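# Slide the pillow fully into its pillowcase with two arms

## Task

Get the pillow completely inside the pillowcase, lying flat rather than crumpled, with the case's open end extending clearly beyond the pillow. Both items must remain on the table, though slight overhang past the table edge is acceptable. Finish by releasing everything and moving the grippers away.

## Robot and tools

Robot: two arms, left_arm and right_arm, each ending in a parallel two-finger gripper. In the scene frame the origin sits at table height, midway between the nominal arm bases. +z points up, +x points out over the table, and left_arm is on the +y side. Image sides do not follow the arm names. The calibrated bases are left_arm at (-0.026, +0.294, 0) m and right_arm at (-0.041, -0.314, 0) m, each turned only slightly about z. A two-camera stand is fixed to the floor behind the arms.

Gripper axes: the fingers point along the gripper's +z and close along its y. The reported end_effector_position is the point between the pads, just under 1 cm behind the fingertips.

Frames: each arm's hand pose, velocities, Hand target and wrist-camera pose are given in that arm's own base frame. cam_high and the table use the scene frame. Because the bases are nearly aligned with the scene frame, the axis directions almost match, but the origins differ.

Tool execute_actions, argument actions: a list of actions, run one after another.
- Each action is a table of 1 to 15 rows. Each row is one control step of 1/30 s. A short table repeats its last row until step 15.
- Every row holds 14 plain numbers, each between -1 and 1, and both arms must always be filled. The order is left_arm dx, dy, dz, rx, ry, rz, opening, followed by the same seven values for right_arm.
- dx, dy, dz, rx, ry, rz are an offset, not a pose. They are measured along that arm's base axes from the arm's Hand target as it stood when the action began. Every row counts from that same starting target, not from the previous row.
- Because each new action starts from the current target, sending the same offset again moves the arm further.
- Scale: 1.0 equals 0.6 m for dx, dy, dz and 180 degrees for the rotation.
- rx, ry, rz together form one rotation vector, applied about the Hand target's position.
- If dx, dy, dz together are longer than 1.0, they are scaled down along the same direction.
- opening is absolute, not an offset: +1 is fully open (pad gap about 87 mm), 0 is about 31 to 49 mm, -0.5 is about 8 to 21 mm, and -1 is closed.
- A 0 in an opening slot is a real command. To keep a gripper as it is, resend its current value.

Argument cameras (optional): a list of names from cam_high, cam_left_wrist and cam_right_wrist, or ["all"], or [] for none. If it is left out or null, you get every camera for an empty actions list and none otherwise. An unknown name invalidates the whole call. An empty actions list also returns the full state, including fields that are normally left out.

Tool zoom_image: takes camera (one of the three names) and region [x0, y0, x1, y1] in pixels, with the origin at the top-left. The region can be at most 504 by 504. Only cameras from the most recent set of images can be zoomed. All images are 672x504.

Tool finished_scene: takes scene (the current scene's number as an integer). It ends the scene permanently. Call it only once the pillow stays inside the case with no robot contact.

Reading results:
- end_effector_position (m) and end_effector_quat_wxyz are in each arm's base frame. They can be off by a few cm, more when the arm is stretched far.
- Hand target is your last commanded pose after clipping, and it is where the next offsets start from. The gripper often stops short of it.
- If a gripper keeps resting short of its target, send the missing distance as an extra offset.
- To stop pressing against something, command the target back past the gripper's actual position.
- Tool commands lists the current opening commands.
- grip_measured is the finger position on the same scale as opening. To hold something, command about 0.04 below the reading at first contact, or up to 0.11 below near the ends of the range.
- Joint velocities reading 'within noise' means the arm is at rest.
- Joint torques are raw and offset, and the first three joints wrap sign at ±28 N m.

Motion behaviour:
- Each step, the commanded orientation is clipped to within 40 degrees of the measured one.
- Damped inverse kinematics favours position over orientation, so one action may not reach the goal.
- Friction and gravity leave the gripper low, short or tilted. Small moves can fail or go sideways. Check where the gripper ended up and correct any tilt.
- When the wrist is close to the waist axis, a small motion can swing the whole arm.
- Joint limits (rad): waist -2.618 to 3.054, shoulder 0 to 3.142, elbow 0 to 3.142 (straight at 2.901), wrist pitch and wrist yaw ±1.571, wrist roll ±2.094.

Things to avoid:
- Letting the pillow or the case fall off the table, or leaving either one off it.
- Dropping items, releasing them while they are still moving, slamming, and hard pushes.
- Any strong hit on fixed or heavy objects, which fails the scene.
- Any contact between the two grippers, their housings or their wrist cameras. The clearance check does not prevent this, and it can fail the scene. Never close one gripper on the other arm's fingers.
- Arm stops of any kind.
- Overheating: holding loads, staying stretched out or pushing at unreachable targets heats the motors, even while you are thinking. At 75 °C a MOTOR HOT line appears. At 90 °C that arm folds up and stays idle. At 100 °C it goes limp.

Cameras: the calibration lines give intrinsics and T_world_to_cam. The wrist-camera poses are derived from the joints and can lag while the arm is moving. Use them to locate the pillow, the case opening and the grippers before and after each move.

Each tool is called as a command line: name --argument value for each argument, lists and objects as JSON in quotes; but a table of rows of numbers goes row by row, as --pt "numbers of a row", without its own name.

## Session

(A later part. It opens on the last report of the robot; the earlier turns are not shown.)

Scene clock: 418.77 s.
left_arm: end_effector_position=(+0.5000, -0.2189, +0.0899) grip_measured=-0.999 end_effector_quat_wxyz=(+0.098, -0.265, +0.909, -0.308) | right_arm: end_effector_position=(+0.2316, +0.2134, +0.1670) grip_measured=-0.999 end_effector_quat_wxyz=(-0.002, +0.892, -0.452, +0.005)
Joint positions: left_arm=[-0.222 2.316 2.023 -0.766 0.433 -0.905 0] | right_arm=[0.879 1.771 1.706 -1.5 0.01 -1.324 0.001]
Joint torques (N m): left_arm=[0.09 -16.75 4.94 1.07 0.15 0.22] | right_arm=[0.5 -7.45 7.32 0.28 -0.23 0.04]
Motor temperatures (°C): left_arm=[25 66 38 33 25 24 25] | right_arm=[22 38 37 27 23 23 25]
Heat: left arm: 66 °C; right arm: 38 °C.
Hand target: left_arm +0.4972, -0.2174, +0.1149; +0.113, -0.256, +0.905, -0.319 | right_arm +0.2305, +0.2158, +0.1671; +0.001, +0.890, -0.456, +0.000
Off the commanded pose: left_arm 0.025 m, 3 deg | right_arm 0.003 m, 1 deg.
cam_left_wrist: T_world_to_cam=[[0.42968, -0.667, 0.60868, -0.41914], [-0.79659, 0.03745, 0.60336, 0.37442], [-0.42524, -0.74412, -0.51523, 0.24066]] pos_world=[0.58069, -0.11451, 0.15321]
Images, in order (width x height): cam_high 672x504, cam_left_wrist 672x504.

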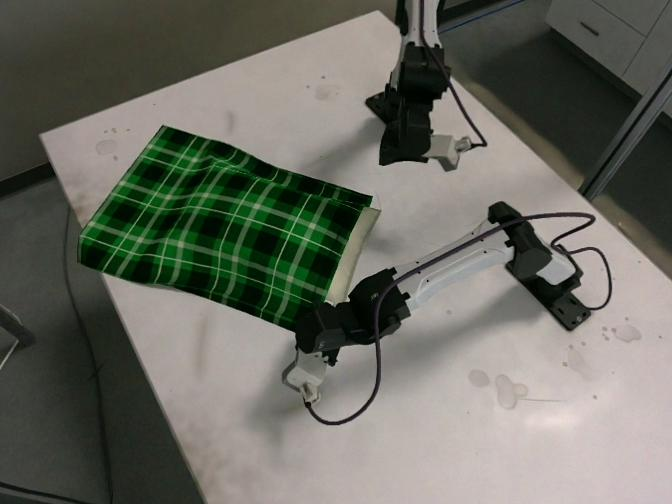

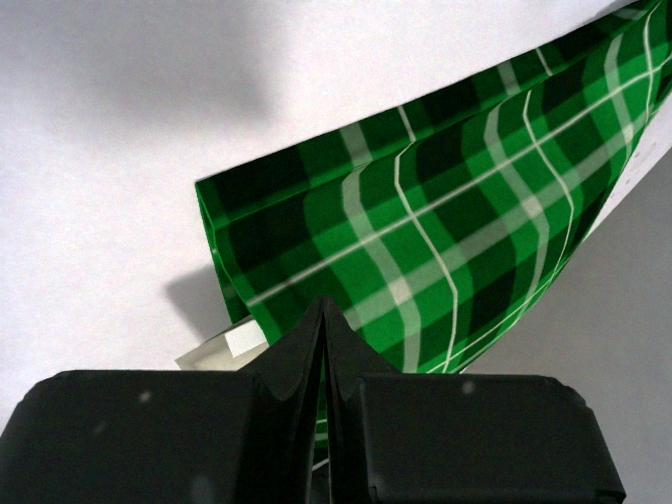

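execute_actions --actions '[[[-0.09,0.03,0.06,0.0945,-0.13,-0.1915,-1,0,0,0,0,0,-0.25,-1]],[[-0.1,0.02,0.02,0.0945,-0.13,-0.1915,0,0,0,0,0,0,-0.25,-1]],[[-0.1,-0.02,-0.02,-0.045,-0.033,0,0.5,0,0,0,0,0,-0.25,-1]],[[-0.1,-0.03,-0.02,-0.045,-0.033,0,0.5,0,0,0,0,0,-0.25,-1]]]' --cameras '["all"]'

Scene clock: 469.87 s.
left_arm: end_effector_position=(+0.2617, -0.2148, +0.1351) grip_measured=+0.500 end_effector_quat_wxyz=(+0.439, +0.424, +0.765, -0.206) | right_arm: end_effector_position=(+0.2305, +0.2163, +0.1630) grip_measured=-0.999 end_effector_quat_wxyz=(-0.016, +0.451, +0.892, -0.007)
Joint positions: left_arm=[-0.55 1.134 0.703 -0.164 0.333 0.285 0.75] | right_arm=[0.61 1.766 1.681 -1.512 -0.021 1.546 0.001]
Joint torques (N m): left_arm=[-0.87 -4.82 5.24 1.88 -0.01 -0.03] | right_arm=[0.73 -10.88 5.01 0.39 0.17 0.05]
Motor temperatures (°C): left_arm=[24 79 36 32 25 24 25] | right_arm=[22 38 37 27 23 23 25]
Heat: left arm: 79 °C; right arm: 38 °C. Fold the left arm in close to its base, or ease its load, before you think long.
Hand target: left_arm +0.2633, -0.2174, +0.1390; +0.453, +0.421, +0.758, -0.206 | right_arm +0.2306, +0.2158, +0.1671; -0.001, +0.456, +0.890, +0.001
Off the commanded pose: left_arm 0.005 m, 2 deg | right_arm 0.004 m, 2 deg.
MOTOR HOT: joint 2 (shoulder) of the left arm reports 79 °C; the controller's stop level is 90 °C. To cool a motor, set the load down, stop pushing, or move to a pose that needs little force.
cam_left_wrist: T_world_to_cam=[[-0.82663, -0.5604, -0.05131, 0.09937], [-0.55024, 0.824, -0.13512, 0.3613], [0.118, -0.08346, -0.9895, 0.22957]] pos_world=[0.25385, -0.22287, 0.28108]
cam_right_wrist: T_world_to_cam=[[-0.80336, -0.59416, 0.03981, 0.30632], [-0.34432, 0.51802, 0.78301, -0.13965], [-0.48585, 0.61533, -0.62073, 0.22494]] pos_world=[0.30729, 0.11593, 0.23678]

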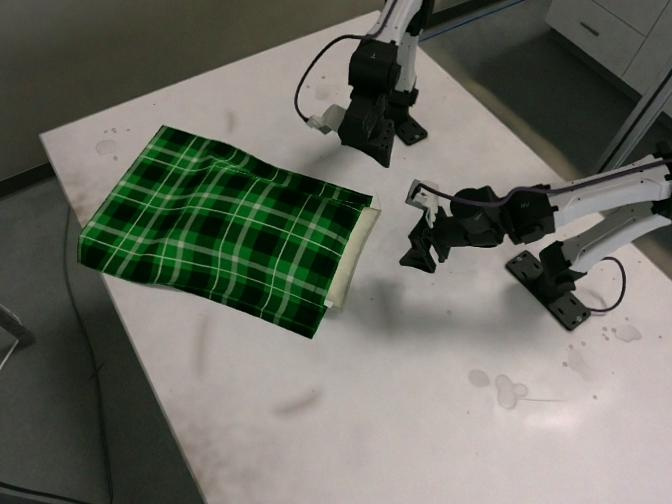

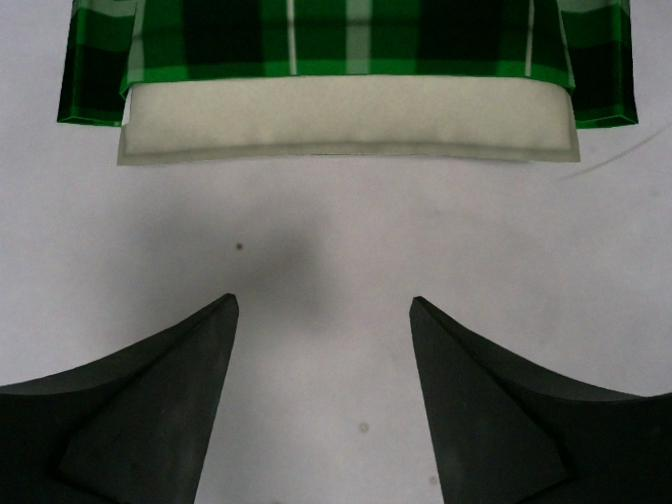

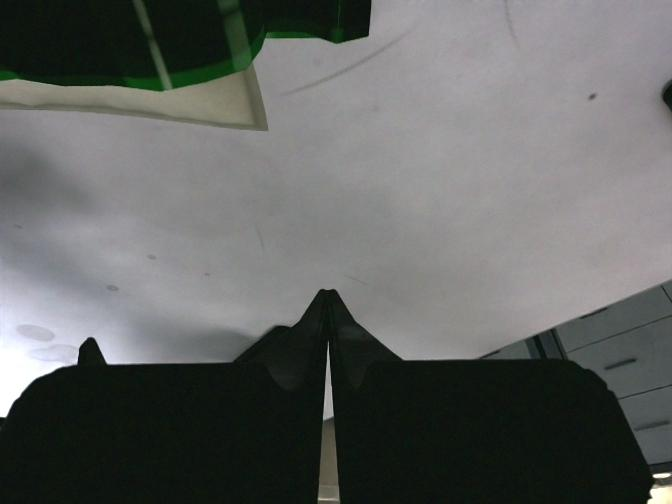

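execute_actions --actions '[[[0.03,-0.053,-0.1,0,0,0,1,0.0515,-0.1055,-0.1,0,0,0,-1]],[[0.033,-0.06,-0.09,0,0,0,1,0,0,-0.11,0,0,0,-1]],[[0,0,0,0,0,0,1,0,0,-0.07,0,0,0,-1]]]' --cameras '["all"]'

Scene clock: 493.23 s.
left_arm: end_effector_position=(+0.2936, -0.2777, +0.0192) grip_measured=+1.000 end_effector_quat_wxyz=(+0.440, +0.424, +0.764, -0.205) | right_arm: end_effector_position=(+0.2514, +0.1489, +0.0095) grip_measured=-0.999 end_effector_quat_wxyz=(-0.012, +0.456, +0.890, -0.012)
Joint positions: left_arm=[-0.684 1.684 0.599 0.513 0.22 0.21 1] | right_arm=[0.393 1.804 1.104 -0.904 -0.003 1.34 0]
Joint torques (N m): left_arm=[-0.87 -5.29 6.38 1.86 -0.07 0] | right_arm=[0.2 -6.17 4.34 0.98 0.04 -0.06]
Motor temperatures (°C): left_arm=[24 64 36 36 25 24 25] | right_arm=[22 39 37 26 23 23 25]
Heat: left arm: 64 °C; right arm: 39 °C.
Hand target: left_arm +0.3010, -0.2852, +0.0250; +0.453, +0.421, +0.758, -0.206 | right_arm +0.2614, +0.1525, -0.0009; -0.001, +0.456, +0.890, +0.001
Off the commanded pose: left_arm 0.012 m, 2 deg | right_arm 0.015 m, 2 deg.
MOTOR HOT: cleared for the motors of the left arm.
cam_left_wrist: T_world_to_cam=[[-0.82595, -0.5611, -0.0545, 0.08418], [-0.5504, 0.82354, -0.13723, 0.41494], [0.12188, -0.08335, -0.98904, 0.10469]] pos_world=[0.28515, -0.28577, 0.16507]
cam_right_wrist: T_world_to_cam=[[-0.80903, -0.586, 0.04553, 0.28931], [-0.34082, 0.53082, 0.77593, 0.0199], [-0.47887, 0.61223, -0.62917, 0.18009]] pos_world=[0.32708, 0.04872, 0.08469]

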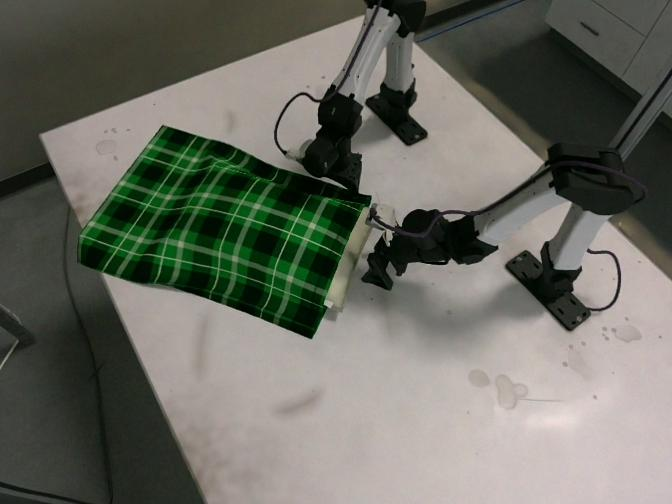

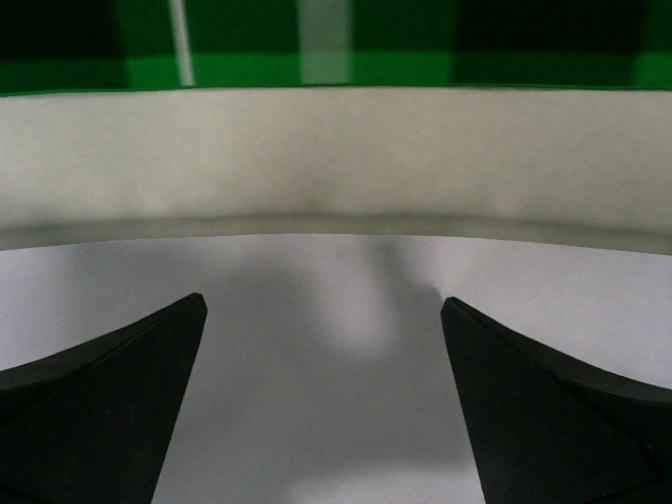

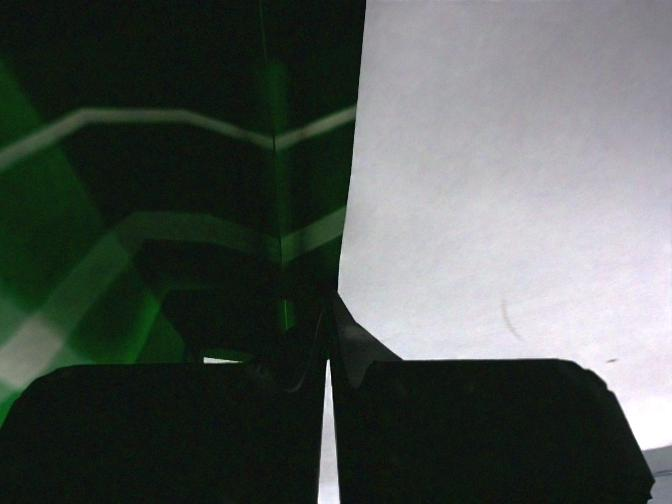

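execute_actions --actions '[[[0.02,-0.027,0,0,0,0,1,0.027,0.02,0.05,0,0,0,-1]],[[0,0,0,0,0,0,1,0,0,-0.06,0,0,0,-1]],[[0.02,-0.027,0,0,0,0,1,0,0,-0.03,0,0,0,-1]],[[0.02,-0.027,0,0,0,0,1,0,0,0,0,0,0,-1]]]' --cameras '["all"]'

Scene clock: 502.07 s.
left_arm: end_effector_position=(+0.3284, -0.3247, +0.0196) grip_measured=+1.000 end_effector_quat_wxyz=(+0.442, +0.424, +0.762, -0.208) | right_arm: end_effector_position=(+0.2755, +0.1635, +0.0084) grip_measured=-0.999 end_effector_quat_wxyz=(-0.003, +0.455, +0.890, +0.009)
Joint positions: left_arm=[-0.725 1.864 0.83 0.474 0.188 0.186 1] | right_arm=[0.4 1.866 1.18 -0.875 -0.016 1.345 0]
Joint torques (N m): left_arm=[-0.98 -6.56 7.69 1.76 -0.15 0.01] | right_arm=[0.92 -2.88 1.09 1.42 0.19 0.02]
Motor temperatures (°C): left_arm=[24 60 36 36 25 24 24] | right_arm=[22 39 36 27 23 23 25]
Heat: left arm: 60 °C; right arm: 39 °C.
Hand target: left_arm +0.3371, -0.3338, +0.0250; +0.453, +0.421, +0.758, -0.206 | right_arm +0.2777, +0.1644, -0.0249; -0.001, +0.456, +0.890, +0.001
Off the commanded pose: left_arm 0.014 m, 1 deg | right_arm 0.033 m, 1 deg.
cam_left_wrist: T_world_to_cam=[[-0.82718, -0.55939, -0.0534, 0.08747], [-0.54801, 0.82406, -0.14354, 0.47245], [0.12431, -0.08947, -0.9882, 0.0942]] pos_world=[0.31955, -0.33197, 0.16558]
cam_right_wrist: T_world_to_cam=[[-0.80922, -0.58751, 0.00087, 0.31807], [-0.3686, 0.50884, 0.77795, 0.03246], [-0.4575, 0.62921, -0.62832, 0.17332]] pos_world=[0.34865, 0.0613, 0.08337]

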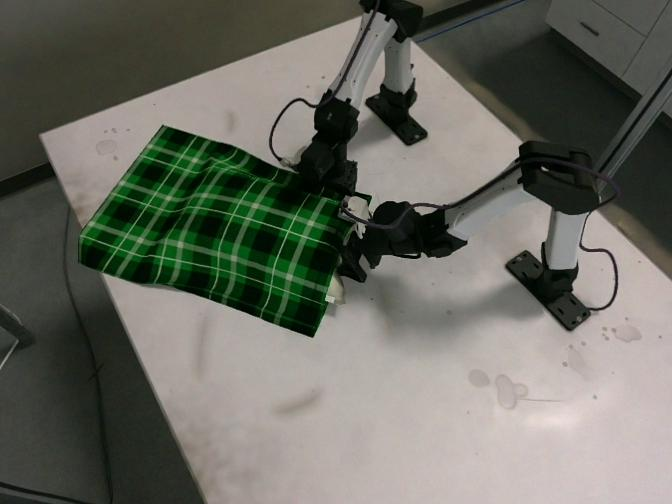

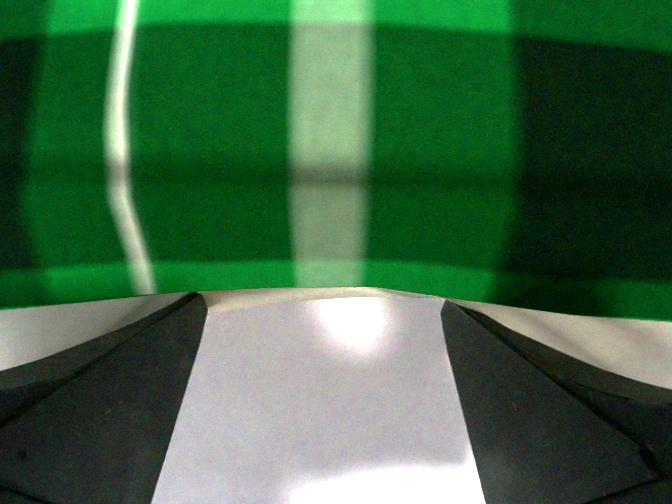

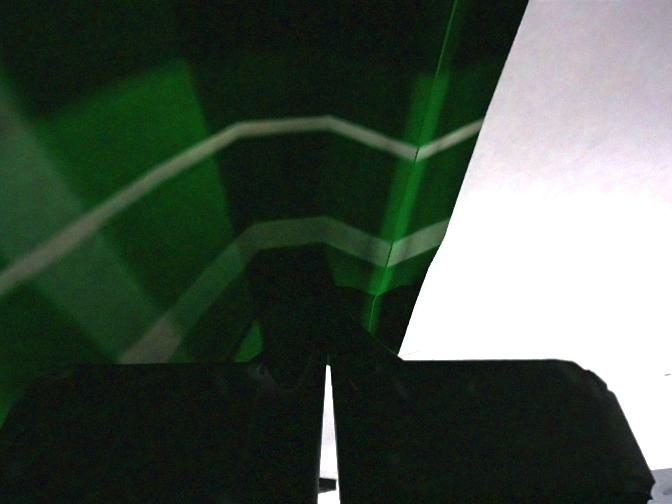

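execute_actions --actions '[[[0.02,-0.027,0,0,0,0,1,0,0,0,0,0,0,-1]],[[0.02,-0.027,0,0,0,0,1,0,0,0,0,0,0,-1]]]' --cameras '["all"]'

Scene clock: 508.53 s.
left_arm: end_effector_position=(+0.3528, -0.3562, +0.0201) grip_measured=+1.000 end_effector_quat_wxyz=(+0.442, +0.424, +0.763, -0.207) | right_arm: end_effector_position=(+0.2755, +0.1635, +0.0084) grip_measured=-0.999 end_effector_quat_wxyz=(-0.003, +0.455, +0.890, +0.009)
Joint positions: left_arm=[-0.746 1.98 1.007 0.412 0.169 0.175 1] | right_arm=[0.4 1.866 1.18 -0.875 -0.016 1.345 0]
Joint torques (N m): left_arm=[-1.01 -7.39 8.06 1.81 -0.14 0.03] | right_arm=[0.91 -2.88 1.07 1.41 0.18 0.02]
Motor temperatures (°C): left_arm=[24 58 36 36 25 24 24] | right_arm=[22 38 36 27 23 23 25]
Heat: left arm: 58 °C; right arm: 38 °C.
Hand target: left_arm +0.3610, -0.3662, +0.0249; +0.453, +0.421, +0.758, -0.206 | right_arm +0.2777, +0.1644, -0.0249; -0.001, +0.456, +0.890, +0.001
Off the commanded pose: left_arm 0.014 m, 1 deg | right_arm 0.033 m, 1 deg.
cam_left_wrist: T_world_to_cam=[[-0.82634, -0.56063, -0.05355, 0.08925], [-0.54949, 0.82344, -0.14145, 0.51207], [0.1234, -0.08746, -0.9885, 0.0898]] pos_world=[0.34405, -0.36377, 0.16598]
cam_right_wrist: T_world_to_cam=[[-0.80922, -0.58751, 0.00087, 0.31807], [-0.3686, 0.50884, 0.77795, 0.03246], [-0.4575, 0.62921, -0.62832, 0.17332]] pos_world=[0.34865, 0.0613, 0.08337]

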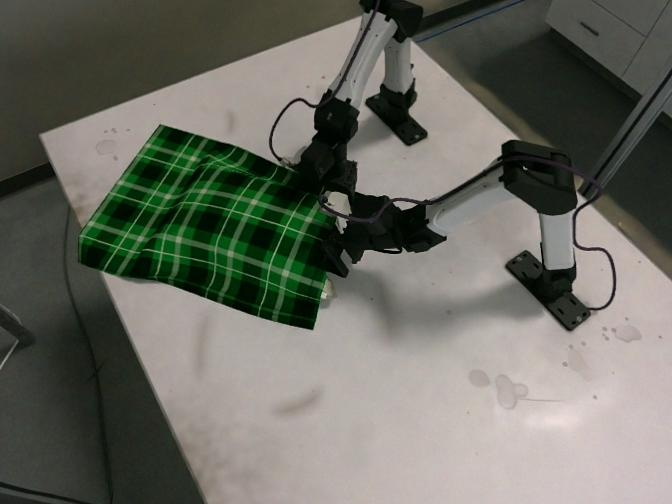

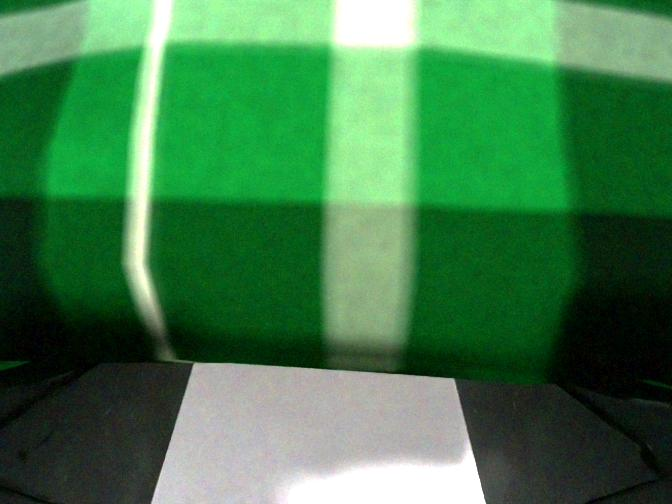

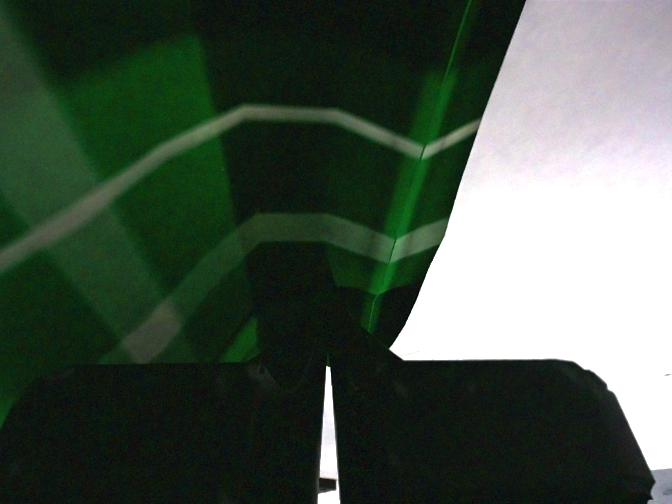

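execute_actions --actions '[[[0.02,-0.027,0,0,0,0,1,0,0,0,0,0,0,-1]],[[0.02,-0.027,0,0,0,0,1,0,0,0,0,0,0,-1]]]' --cameras '["cam_high"]'

zoom_image --camera "cam_high" --region '[60, 110, 400, 350]'

Scene clock: 517.30 s.
left_arm: end_effector_position=(+0.3649, -0.3723, +0.0204) grip_measured=+1.000 end_effector_quat_wxyz=(+0.441, +0.424, +0.763, -0.206) | right_arm: end_effector_position=(+0.2755, +0.1635, +0.0084) grip_measured=-0.999 end_effector_quat_wxyz=(-0.003, +0.455, +0.890, +0.009)
Joint positions: left_arm=[-0.755 2.038 1.101 0.377 0.161 0.17 1] | right_arm=[0.4 1.866 1.18 -0.875 -0.016 1.345 0]
Joint torques (N m): left_arm=[-0.23 -9.83 5.15 1.68 0 0.06] | right_arm=[0.91 -2.85 1.07 1.42 0.19 0.02]
Motor temperatures (°C): left_arm=[24 57 38 37 25 24 24] | right_arm=[22 37 35 27 23 23 25]
Heat: left arm: 57 °C; right arm: 37 °C.
Hand target: left_arm +0.3649, -0.3723, +0.0204; +0.442, +0.424, +0.763, -0.206 (last step not sent: back at the drive's target) | right_arm +0.2777, +0.1644, -0.0249; -0.001, +0.456, +0.890, +0.001
Off the commanded pose: left_arm 0.033 m, 2 deg | right_arm 0.033 m, 1 deg.
pose unreachable (left arm): on one or more control steps of this call, first in action 1 (counted from 0), this arm could not follow its commanded pose, so it was not sent that pose on those steps. It may still have moved: this result reports where it is.
cause: moving toward the commanded pose would bring a part of the arm too close to another arm (this arm's fingers and the right arm's wrist (the part past joint 4), along the way the arms are being sent, or toward where that arm still pushes).

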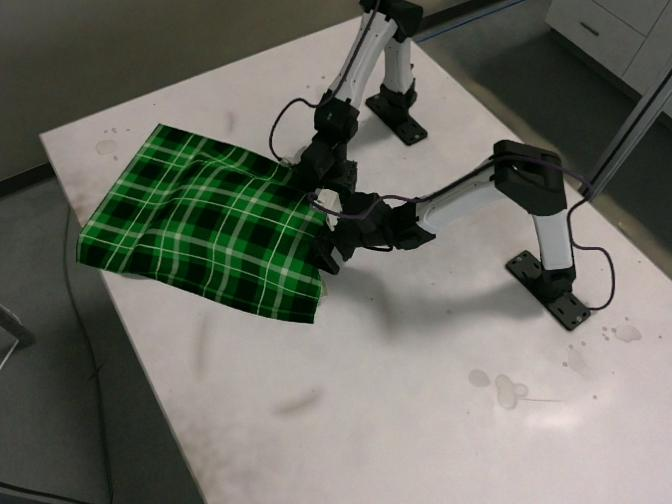

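Scaled by 1.482 from the camera's image (finer frame: 960x720).

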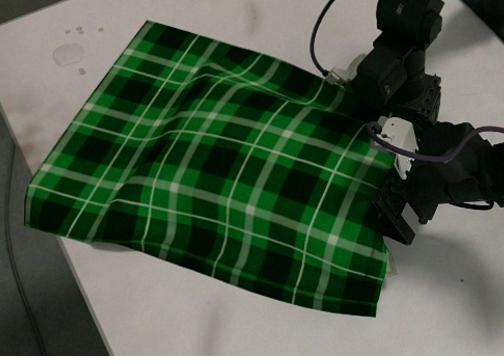

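execute_actions --actions '[[[-0.03,0.041,0,0,0,0,1,0,0,0,0,0,0,-1]],[[-0.04,0.054,0.02,0,0,0,1,0,0,0,0,0,0,-1]],[[-0.05,0.068,0.1,0,0,0,1,0,0,0,0,0,0,-1]]]' --cameras '["cam_high","cam_left_wrist"]'

Scene clock: 525.17 s.
left_arm: end_effector_position=(+0.2926, -0.2762, +0.0846) grip_measured=+1.000 end_effector_quat_wxyz=(+0.433, +0.423, +0.769, -0.204) | right_arm: end_effector_position=(+0.2755, +0.1635, +0.0084) grip_measured=-0.999 end_effector_quat_wxyz=(-0.003, +0.455, +0.890, +0.009)
Joint positions: left_arm=[-0.683 1.483 0.742 0.153 0.219 0.205 1] | right_arm=[0.4 1.866 1.18 -0.875 -0.016 1.345 0]
Joint torques (N m): left_arm=[0.47 -7.83 5.37 1.65 0.1 0.13] | right_arm=[0.9 -2.88 1.07 1.41 0.18 0.02]
Motor temperatures (°C): left_arm=[24 57 37 37 25 24 24] | right_arm=[22 37 35 28 23 23 25]
Heat: left arm: 57 °C; right arm: 37 °C.
Hand target: left_arm +0.2930, -0.2745, +0.0924; +0.442, +0.424, +0.763, -0.206 | right_arm +0.2777, +0.1644, -0.0249; -0.001, +0.456, +0.890, +0.001
Off the commanded pose: left_arm 0.008 m, 1 deg | right_arm 0.033 m, 1 deg.
cam_left_wrist: T_world_to_cam=[[-0.82416, -0.56441, -0.04688, 0.08563], [-0.55601, 0.82208, -0.12265, 0.42225], [0.10776, -0.07502, -0.99134, 0.1763]] pos_world=[0.28635, -0.28557, 0.23058]

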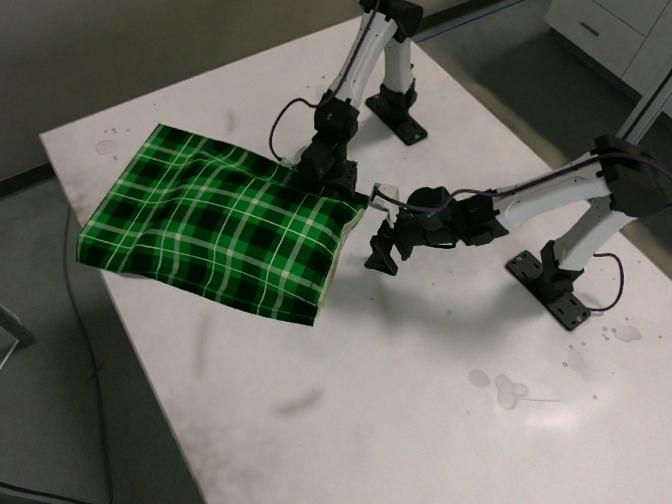

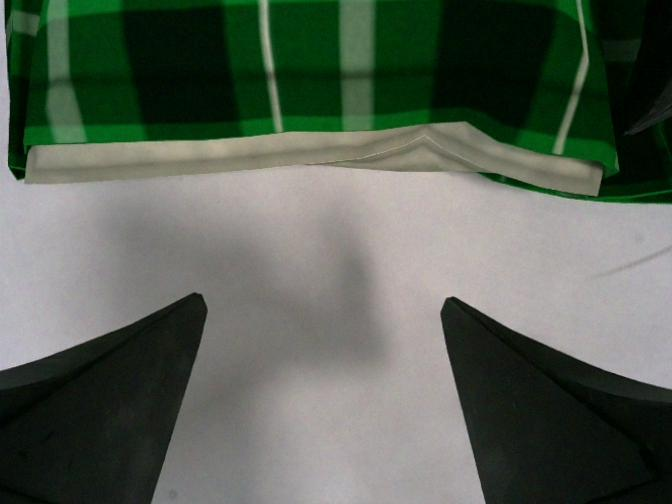

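execute_actions --actions '[[[0,0,0,0,0,0,1,0.0,0.0,0.1,0,0,0,-1]],[[0,0,-0.06,0,0,0,1,0.05,-0.102,0,0,0,0,-1]],[[0,0,-0.05,0,0,0,1,0,0,-0.07,0,0,0,-1]],[[0,0,0,0,0,0,1,0,0,-0.04,0,0,0,-1]],[[0.0327,-0.045,0,0,0,0,1,0,0,0,0,0,0,-1]],[[0.0327,-0.045,0,0,0,0,1,0,0,0,0,0,0,-1]],[[0.0327,-0.045,0,0,0,0,1,0,0,0,0,0,0,-1]],[[0.0327,-0.045,0,0,0,0,1,0,0,0,0,0,0,-1]]]' --cameras '["all"]'

Scene clock: 565.47 s.
left_arm: end_effector_position=(+0.3648, -0.3719, +0.0222) grip_measured=+1.000 end_effector_quat_wxyz=(+0.432, +0.427, +0.768, -0.204) | right_arm: end_effector_position=(+0.3054, +0.1020, +0.0083) grip_measured=-0.999 end_effector_quat_wxyz=(+0.001, +0.457, +0.889, +0.010)
Joint positions: left_arm=[-0.754 2.034 1.124 0.327 0.163 0.172 1] | right_arm=[0.197 1.896 1.221 -0.882 -0.013 1.146 0]
Joint torques (N m): left_arm=[-0.99 -8.05 8.24 1.74 -0.08 -0.02] | right_arm=[1.01 -2.14 0.64 1.56 0.16 -0.01]
Motor temperatures (°C): left_arm=[24 52 37 37 25 24 24] | right_arm=[22 35 33 28 23 23 25]
Heat: left arm: 52 °C; right arm: 35 °C.
Hand target: left_arm +0.3715, -0.3824, +0.0264; +0.442, +0.424, +0.763, -0.206 | right_arm +0.3076, +0.1033, -0.0310; -0.001, +0.456, +0.890, +0.000
Off the commanded pose: left_arm 0.013 m, 1 deg | right_arm 0.039 m, 1 deg.
cam_left_wrist: T_world_to_cam=[[-0.82812, -0.55831, -0.05016, 0.09198], [-0.54999, 0.82654, -0.11975, 0.53282], [0.10831, -0.07158, -0.99154, 0.1004]] pos_world=[0.35835, -0.38186, 0.16797]
cam_right_wrist: T_world_to_cam=[[-0.81171, -0.58405, -0.00471, 0.30666], [-0.37295, 0.5121, 0.77373, 0.0759], [-0.44949, 0.6298, -0.6335, 0.22316]] pos_world=[0.37753, -0.00031, 0.08409]

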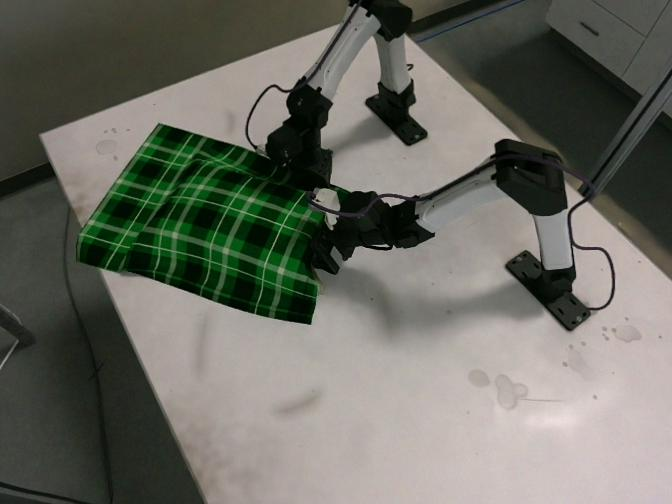

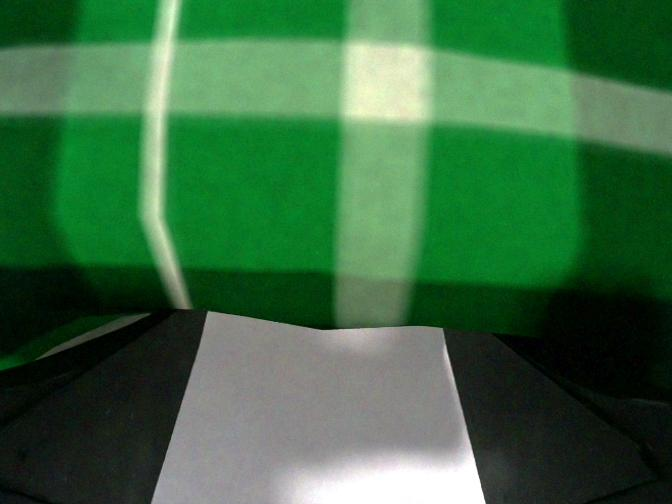

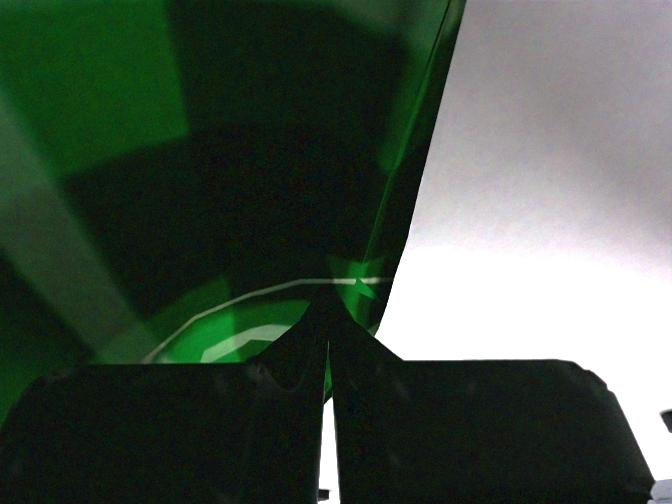

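execute_actions --actions '[[[0.0327,-0.045,0,0,0,0,1,0,0,0,0,0,0,-1]],[[0.0327,-0.045,0,0,0,0,1,0,0,0,0,0,0,-1]],[[0.025,-0.035,0,0,0,0,1,0,0,0,0,0,0,-1]]]' --cameras '["cam_high","cam_left_wrist"]'

Scene clock: 570.60 s.
left_arm: end_effector_position=(+0.4197, -0.4474, +0.0234) grip_measured=+1.000 end_effector_quat_wxyz=(+0.430, +0.427, +0.768, -0.205) | right_arm: end_effector_position=(+0.3054, +0.1020, +0.0083) grip_measured=-0.999 end_effector_quat_wxyz=(+0.001, +0.457, +0.889, +0.010)
Joint positions: left_arm=[-0.788 2.329 1.635 0.111 0.138 0.153 1] | right_arm=[0.197 1.896 1.221 -0.882 -0.013 1.146 0]
Joint torques (N m): left_arm=[-0.95 -10.32 8.96 1.81 -0.11 0] | right_arm=[0.99 -2.14 0.62 1.55 0.16 -0.02]
Heat: left arm: 52 °C; right arm: 34 °C.
Hand target: left_arm +0.4258, -0.4575, +0.0265; +0.442, +0.424, +0.763, -0.206 | right_arm +0.3076, +0.1033, -0.0310; -0.001, +0.456, +0.890, +0.000
Off the commanded pose: left_arm 0.012 m, 1 deg | right_arm 0.039 m, 1 deg.
cam_left_wrist: T_world_to_cam=[[-0.82991, -0.55585, -0.04767, 0.09722], [-0.54797, 0.82822, -0.11739, 0.62538], [0.10473, -0.0713, -0.99194, 0.09197]] pos_world=[0.41374, -0.45736, 0.16927]

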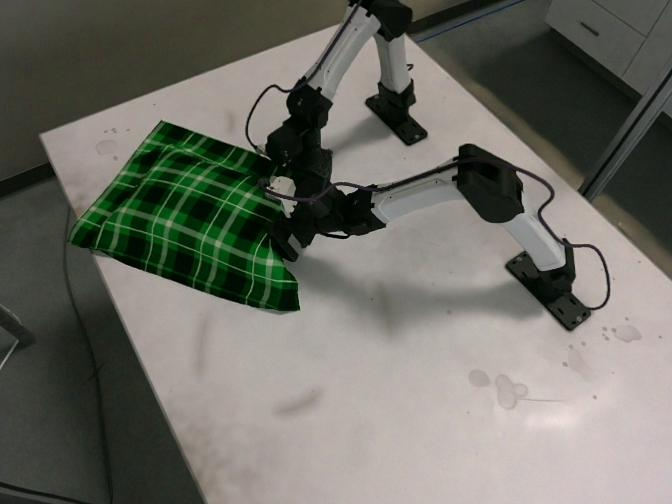

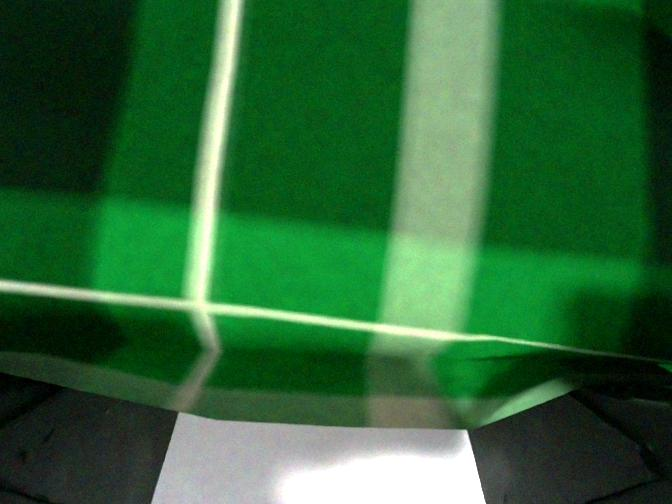

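execute_actions --actions '[[[-0.04,0.054,0,0,0,0,1,0,0,0,0,0,0,-1]],[[-0.04,0.054,0,0,0,0,1,0,0,0,0,0,0,-1]],[[-0.05,0.068,0.02,0,0,0,1,0,0,0,0,0,0,-1]],[[-0.06,0.08,0.1,0,0,0,1,0,0,0,0,0,0,-1]]]' --cameras '["cam_high","cam_left_wrist"]'

zoom_image --camera "cam_high" --region '[60, 100, 380, 340]'

Scene clock: 579.57 s.
left_arm: end_effector_position=(+0.3125, -0.3070, +0.0912) grip_measured=+1.000 end_effector_quat_wxyz=(+0.435, +0.423, +0.768, -0.204) | right_arm: end_effector_position=(+0.3054, +0.1020, +0.0083) grip_measured=-0.999 end_effector_quat_wxyz=(+0.001, +0.457, +0.889, +0.010)
Joint positions: left_arm=[-0.719 1.603 0.885 0.138 0.188 0.185 1] | right_arm=[0.197 1.896 1.221 -0.882 -0.013 1.146 0]
Joint torques (N m): left_arm=[0.46 -9.03 5.04 1.65 0.09 0.13] | right_arm=[1.01 -2.13 0.65 1.56 0.16 -0.01]
Heat: left arm: 54 °C; right arm: 34 °C.
Hand target: left_arm +0.3117, -0.3038, +0.0983; +0.441, +0.424, +0.763, -0.206 | right_arm +0.3076, +0.1033, -0.0310; -0.001, +0.456, +0.890, +0.000
Off the commanded pose: left_arm 0.008 m, 1 deg | right_arm 0.039 m, 1 deg.
cam_left_wrist: T_world_to_cam=[[-0.82406, -0.56444, -0.04825, 0.08502], [-0.55565, 0.82193, -0.12527, 0.45951], [0.11036, -0.07642, -0.99095, 0.17701]] pos_world=[0.30585, -0.31617, 0.23708]

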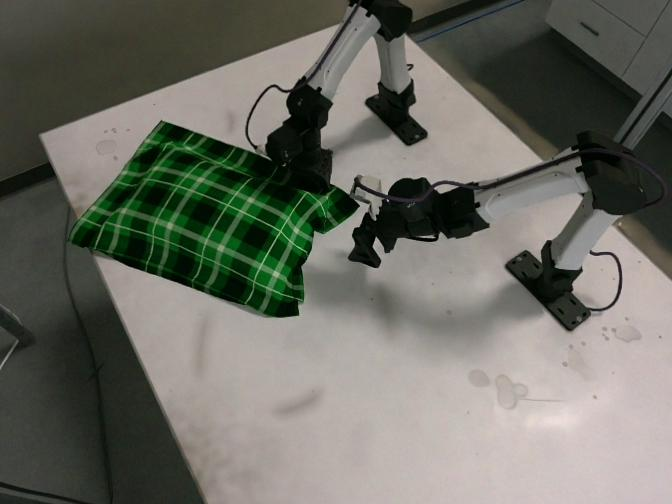

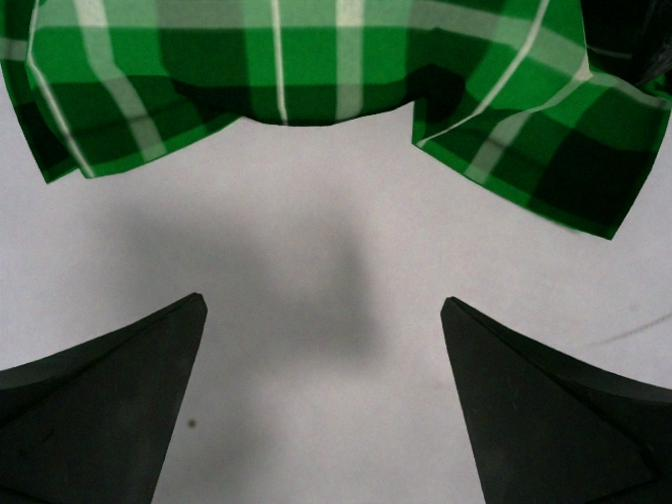

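Scaled by 1.575 from the camera's image (finer frame: 960x720).

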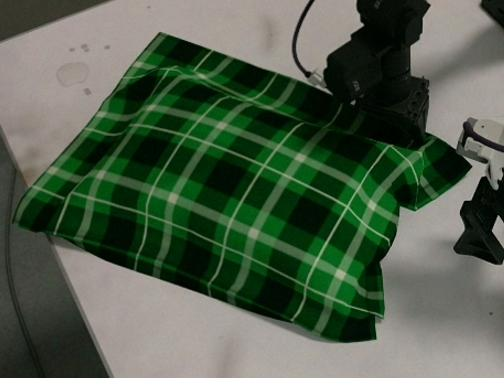

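execute_actions --actions '[[[-0.04,0.05,0.03,0,0,0,1,0,0,0.06,0,0,0,-1]],[[0,0,0,0,0,0,1,0,0,0.08,0,0,0,-1]],[[0,0,0,0,0,0,1,-0.14,0,0.1,0,0,0,-1]],[[0,0,0,0,0,0,1,-0.1,0,0,0,0,0,-1]]]' --cameras '["cam_high","cam_left_wrist"]'

zoom_image --camera "cam_high" --region '[60, 100, 380, 340]'

zoom_image --camera "cam_left_wrist" --region '[0, 0, 504, 300]'

Scene clock: 596.53 s.
left_arm: end_effector_position=(+0.2891, -0.2769, +0.1104) grip_measured=+1.000 end_effector_quat_wxyz=(+0.434, +0.423, +0.769, -0.204) | right_arm: end_effector_position=(+0.1673, +0.1046, +0.1130) grip_measured=-0.999 end_effector_quat_wxyz=(-0.001, +0.454, +0.891, +0.006)
Joint positions: left_arm=[-0.693 1.424 0.803 0.037 0.21 0.201 1] | right_arm=[0.346 1.305 1.041 -1.3 -0.01 1.288 0]
Joint torques (N m): left_arm=[0.49 -7.9 5.01 1.66 0.1 0.13] | right_arm=[0.87 -4.94 5.37 0.28 0.12 0.07]
Heat: left arm: 52 °C; right arm: 34 °C.
Hand target: left_arm +0.2877, -0.2739, +0.1164; +0.442, +0.424, +0.763, -0.206 | right_arm +0.1637, +0.1032, +0.1131; -0.001, +0.456, +0.890, +0.001
Off the commanded pose: left_arm 0.007 m, 1 deg | right_arm 0.004 m, 1 deg.
cam_left_wrist: T_world_to_cam=[[-0.82434, -0.56401, -0.04843, 0.08387], [-0.55534, 0.82232, -0.124, 0.42409], [0.10976, -0.07532, -0.9911, 0.20142]] pos_world=[0.28255, -0.28627, 0.25627]

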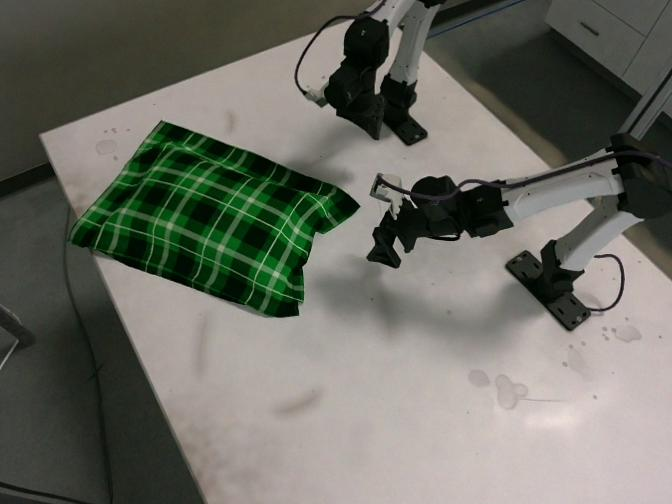

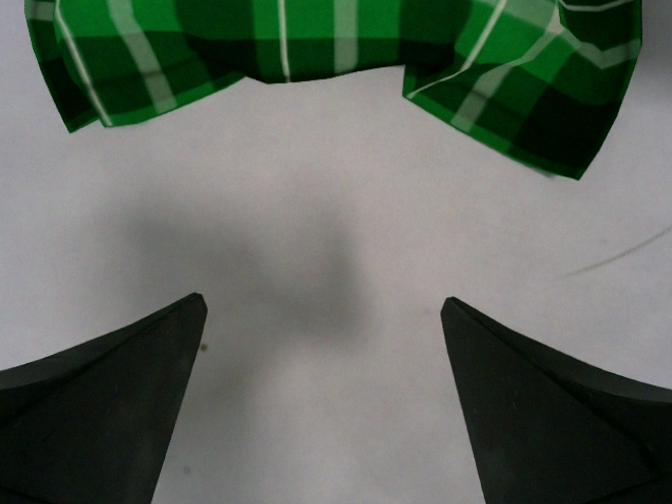

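Scaled by 1.575 from the camera's image (finer frame: 960x720).

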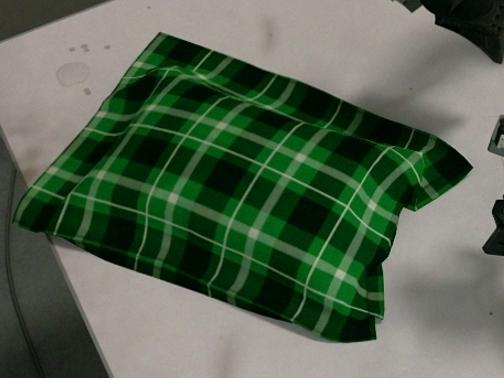

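Scaled by 1.000.

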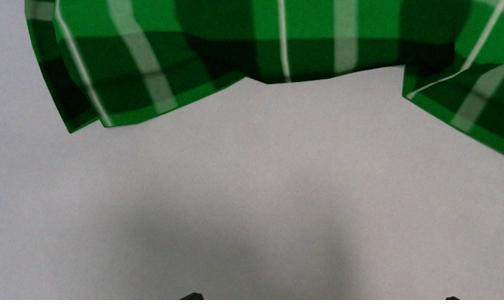

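execute_actions --actions '[[[-0.03,0.04,0.03,-0.1125,-0.0815,0,1,0,0,0,0,0,0,-1]],[[-0.03,0.04,0.02,-0.1125,-0.0815,0,1,0,0,0,0,0,0,-1]]]' --cameras '["cam_left_wrist"]'

zoom_image --camera "cam_left_wrist" --region '[100, 50, 604, 400]'

Scene clock: 614.07 s.
left_arm: end_effector_position=(+0.2497, -0.2257, +0.1463) grip_measured=+1.000 end_effector_quat_wxyz=(+0.694, +0.313, +0.567, -0.315) | right_arm: end_effector_position=(+0.1671, +0.1046, +0.1130) grip_measured=-0.999 end_effector_quat_wxyz=(-0.002, +0.454, +0.891, +0.006)
Joint positions: left_arm=[-0.538 1.434 0.056 1.553 0.388 0.011 1] | right_arm=[0.346 1.305 1.041 -1.301 -0.01 1.289 0]
Joint torques (N m): left_arm=[0.53 -2.29 2.73 1.91 -0.02 -0.03] | right_arm=[0.9 -4.94 5.44 0.27 0.11 0.04]
Heat: left arm: 50 °C; right arm: 34 °C.
Hand target: left_arm +0.2517, -0.2259, +0.1465; +0.735, +0.284, +0.512, -0.343 | right_arm +0.1636, +0.1032, +0.1131; -0.001, +0.456, +0.890, +0.000
Off the commanded pose: left_arm 0.002 m, 9 deg | right_arm 0.004 m, 1 deg.
joint sent to its limit (left arm) — joint 4 (wrist pitch), upper limit. The joint targets are off in position and orientation.
cam_left_wrist: T_world_to_cam=[[-0.79191, -0.60673, -0.06892, 0.06731], [-0.35656, 0.55108, -0.75444, 0.34589], [0.49572, -0.57288, -0.65275, -0.01302]] pos_world=[0.18308, -0.15723, 0.2571]

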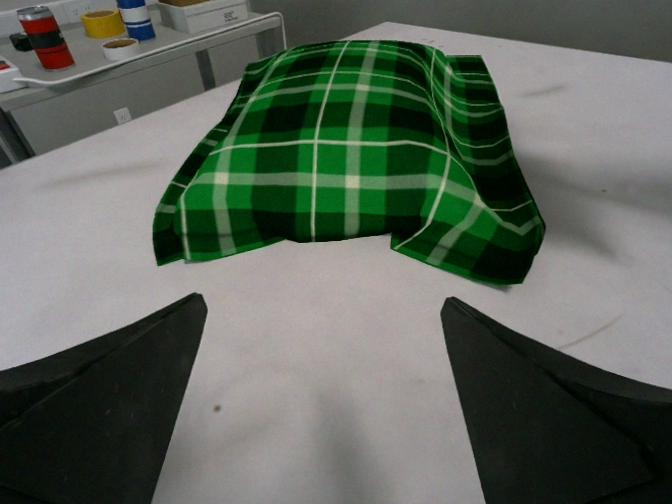

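Scaled by 1.000.

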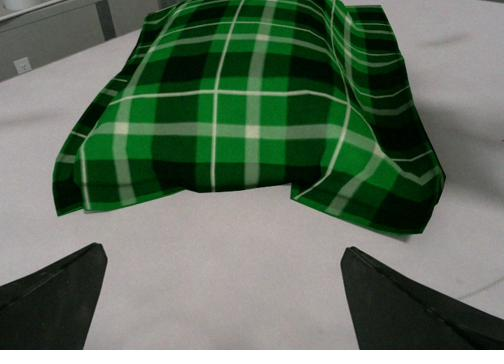

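execute_actions --actions '[[[0.08,-0.1,0,0.175,0.127,0,0.5,0,0,0,0,0,0,-1]],[[0.08,-0.1,0,0.175,0.127,0,0.5,0,0,0,0,0,0,-1]],[[0.085,-0.1,-0.12,0,0,0,0.5,0,0,0,0,0,0,-1]]]' --cameras '["cam_left_wrist"]'

Scene clock: 641.87 s.
left_arm: end_effector_position=(+0.3939, -0.3996, +0.0734) grip_measured=+0.500 end_effector_quat_wxyz=(+0.253, +0.461, +0.842, -0.121) | right_arm: end_effector_position=(+0.1671, +0.1046, +0.1130) grip_measured=-0.999 end_effector_quat_wxyz=(-0.002, +0.454, +0.891, +0.006)
Joint positions: left_arm=[-0.779 2.378 2.179 -0.81 0.09 0.197 0.75] | right_arm=[0.346 1.305 1.041 -1.301 -0.01 1.289 0]
Joint torques (N m): left_arm=[-0.7 -11.44 8.18 1.18 -0.08 0.14] | right_arm=[0.9 -4.94 5.42 0.28 0.11 0.04]
Motor temperatures (°C): left_arm=[24 45 34 40 24 24 24] | right_arm=[22 34 34 27 23 23 25]
Heat: left arm: 45 °C; right arm: 34 °C.
Hand target: left_arm +0.3986, -0.4059, +0.0743; +0.238, +0.468, +0.844, -0.112 | right_arm +0.1636, +0.1032, +0.1131; -0.001, +0.456, +0.890, +0.000
Off the commanded pose: left_arm 0.008 m, 2 deg | right_arm 0.004 m, 1 deg.
cam_left_wrist: T_world_to_cam=[[-0.83313, -0.55237, -0.02803, 0.10587], [-0.53359, 0.78941, 0.30351, 0.52546], [-0.14552, 0.26782, -0.95242, 0.37892]] pos_world=[0.42373, -0.4578, 0.20438]

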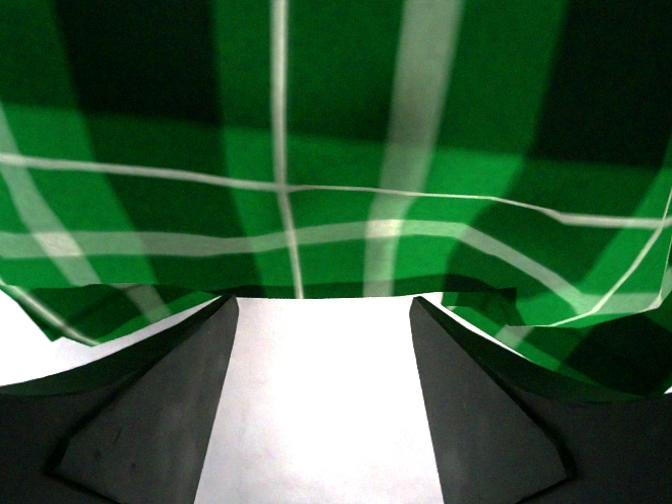

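execute_actions --actions '[[[-0.02,0.04,0.08,0,0,0,0,0.08,0.05,0.02,0,0,0,-1]],[[0.1,0.07,0,0,0,0,-1,0.08,0.03,-0.02,0,0,0,-1]],[[0.108,0.075,-0.09,0,0,0,-1,0.09,0.03,-0.055,0,0,0,-1]]]' --cameras '["all"]'

Scene clock: 679.10 s.
left_arm: end_effector_position=(+0.5079, -0.2907, +0.0697) grip_measured=-0.998 end_effector_quat_wxyz=(+0.246, +0.462, +0.845, -0.108) | right_arm: end_effector_position=(+0.3070, +0.1703, +0.0791) grip_measured=-0.999 end_effector_quat_wxyz=(-0.008, +0.456, +0.890, -0.002)
Joint positions: left_arm=[-0.487 2.687 2.757 -1.138 0.216 0.459 0.001] | right_arm=[0.386 1.925 1.553 -1.212 -0.01 1.332 0]
Joint torques (N m): left_arm=[-0.31 -12.27 7.95 1.07 0.15 0.13] | right_arm=[-0.23 -9.47 7.45 0.37 0.12 -0.1]
Motor temperatures (°C): left_arm=[24 55 39 36 24 24 24] | right_arm=[22 34 35 26 23 23 25]
Heat: left arm: 55 °C; right arm: 35 °C.
Hand target: left_arm +0.5115, -0.2949, +0.0684; +0.238, +0.468, +0.844, -0.112 | right_arm +0.3136, +0.1693, +0.0801; -0.001, +0.456, +0.890, +0.001
Off the commanded pose: left_arm 0.006 m, 1 deg | right_arm 0.007 m, 1 deg.
cam_left_wrist: T_world_to_cam=[[-0.82982, -0.55632, -0.04361, 0.25921], [-0.53797, 0.77678, 0.32742, 0.49825], [-0.14827, 0.29516, -0.94387, 0.37154]] pos_world=[0.53823, -0.35249, 0.19885]
cam_right_wrist: T_world_to_cam=[[-0.80968, -0.58637, 0.02434, 0.34558], [-0.35329, 0.52011, 0.7776, -0.02097], [-0.46862, 0.62101, -0.62828, 0.23274]] pos_world=[0.38146, 0.06901, 0.15413]

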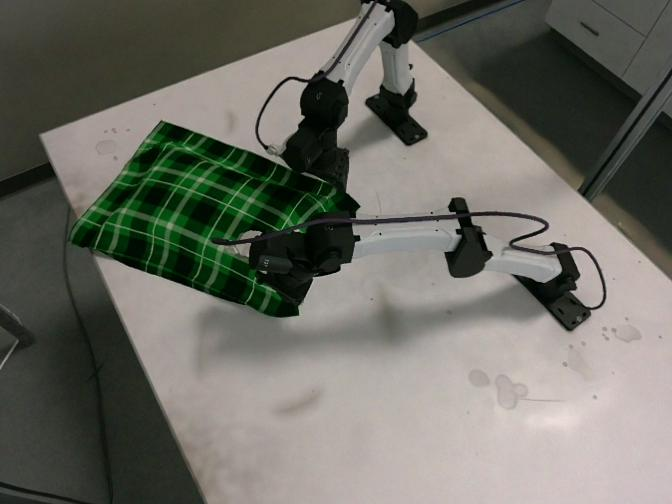

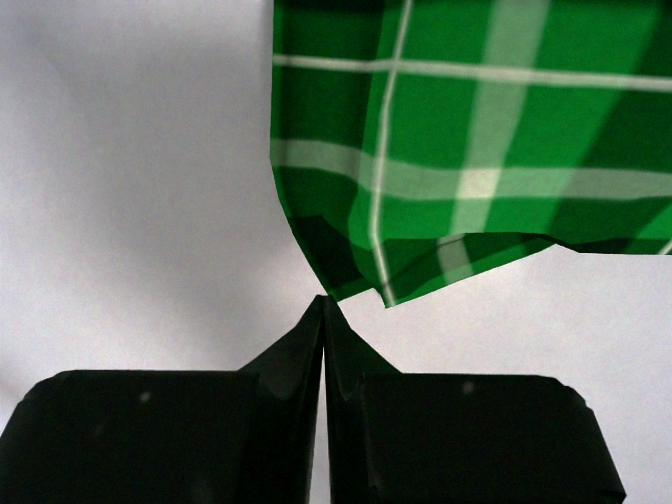

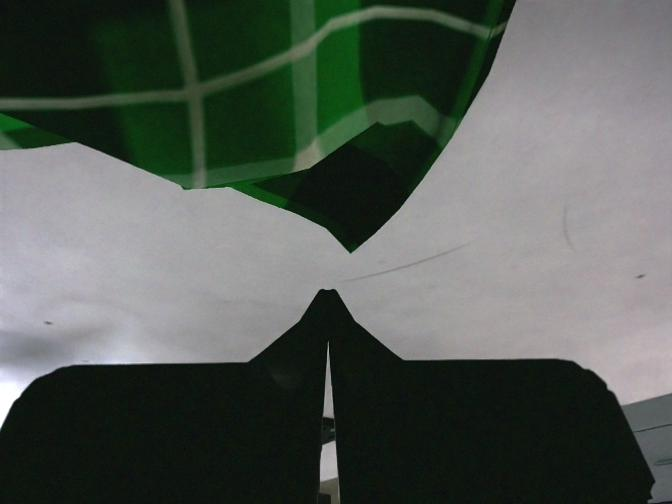

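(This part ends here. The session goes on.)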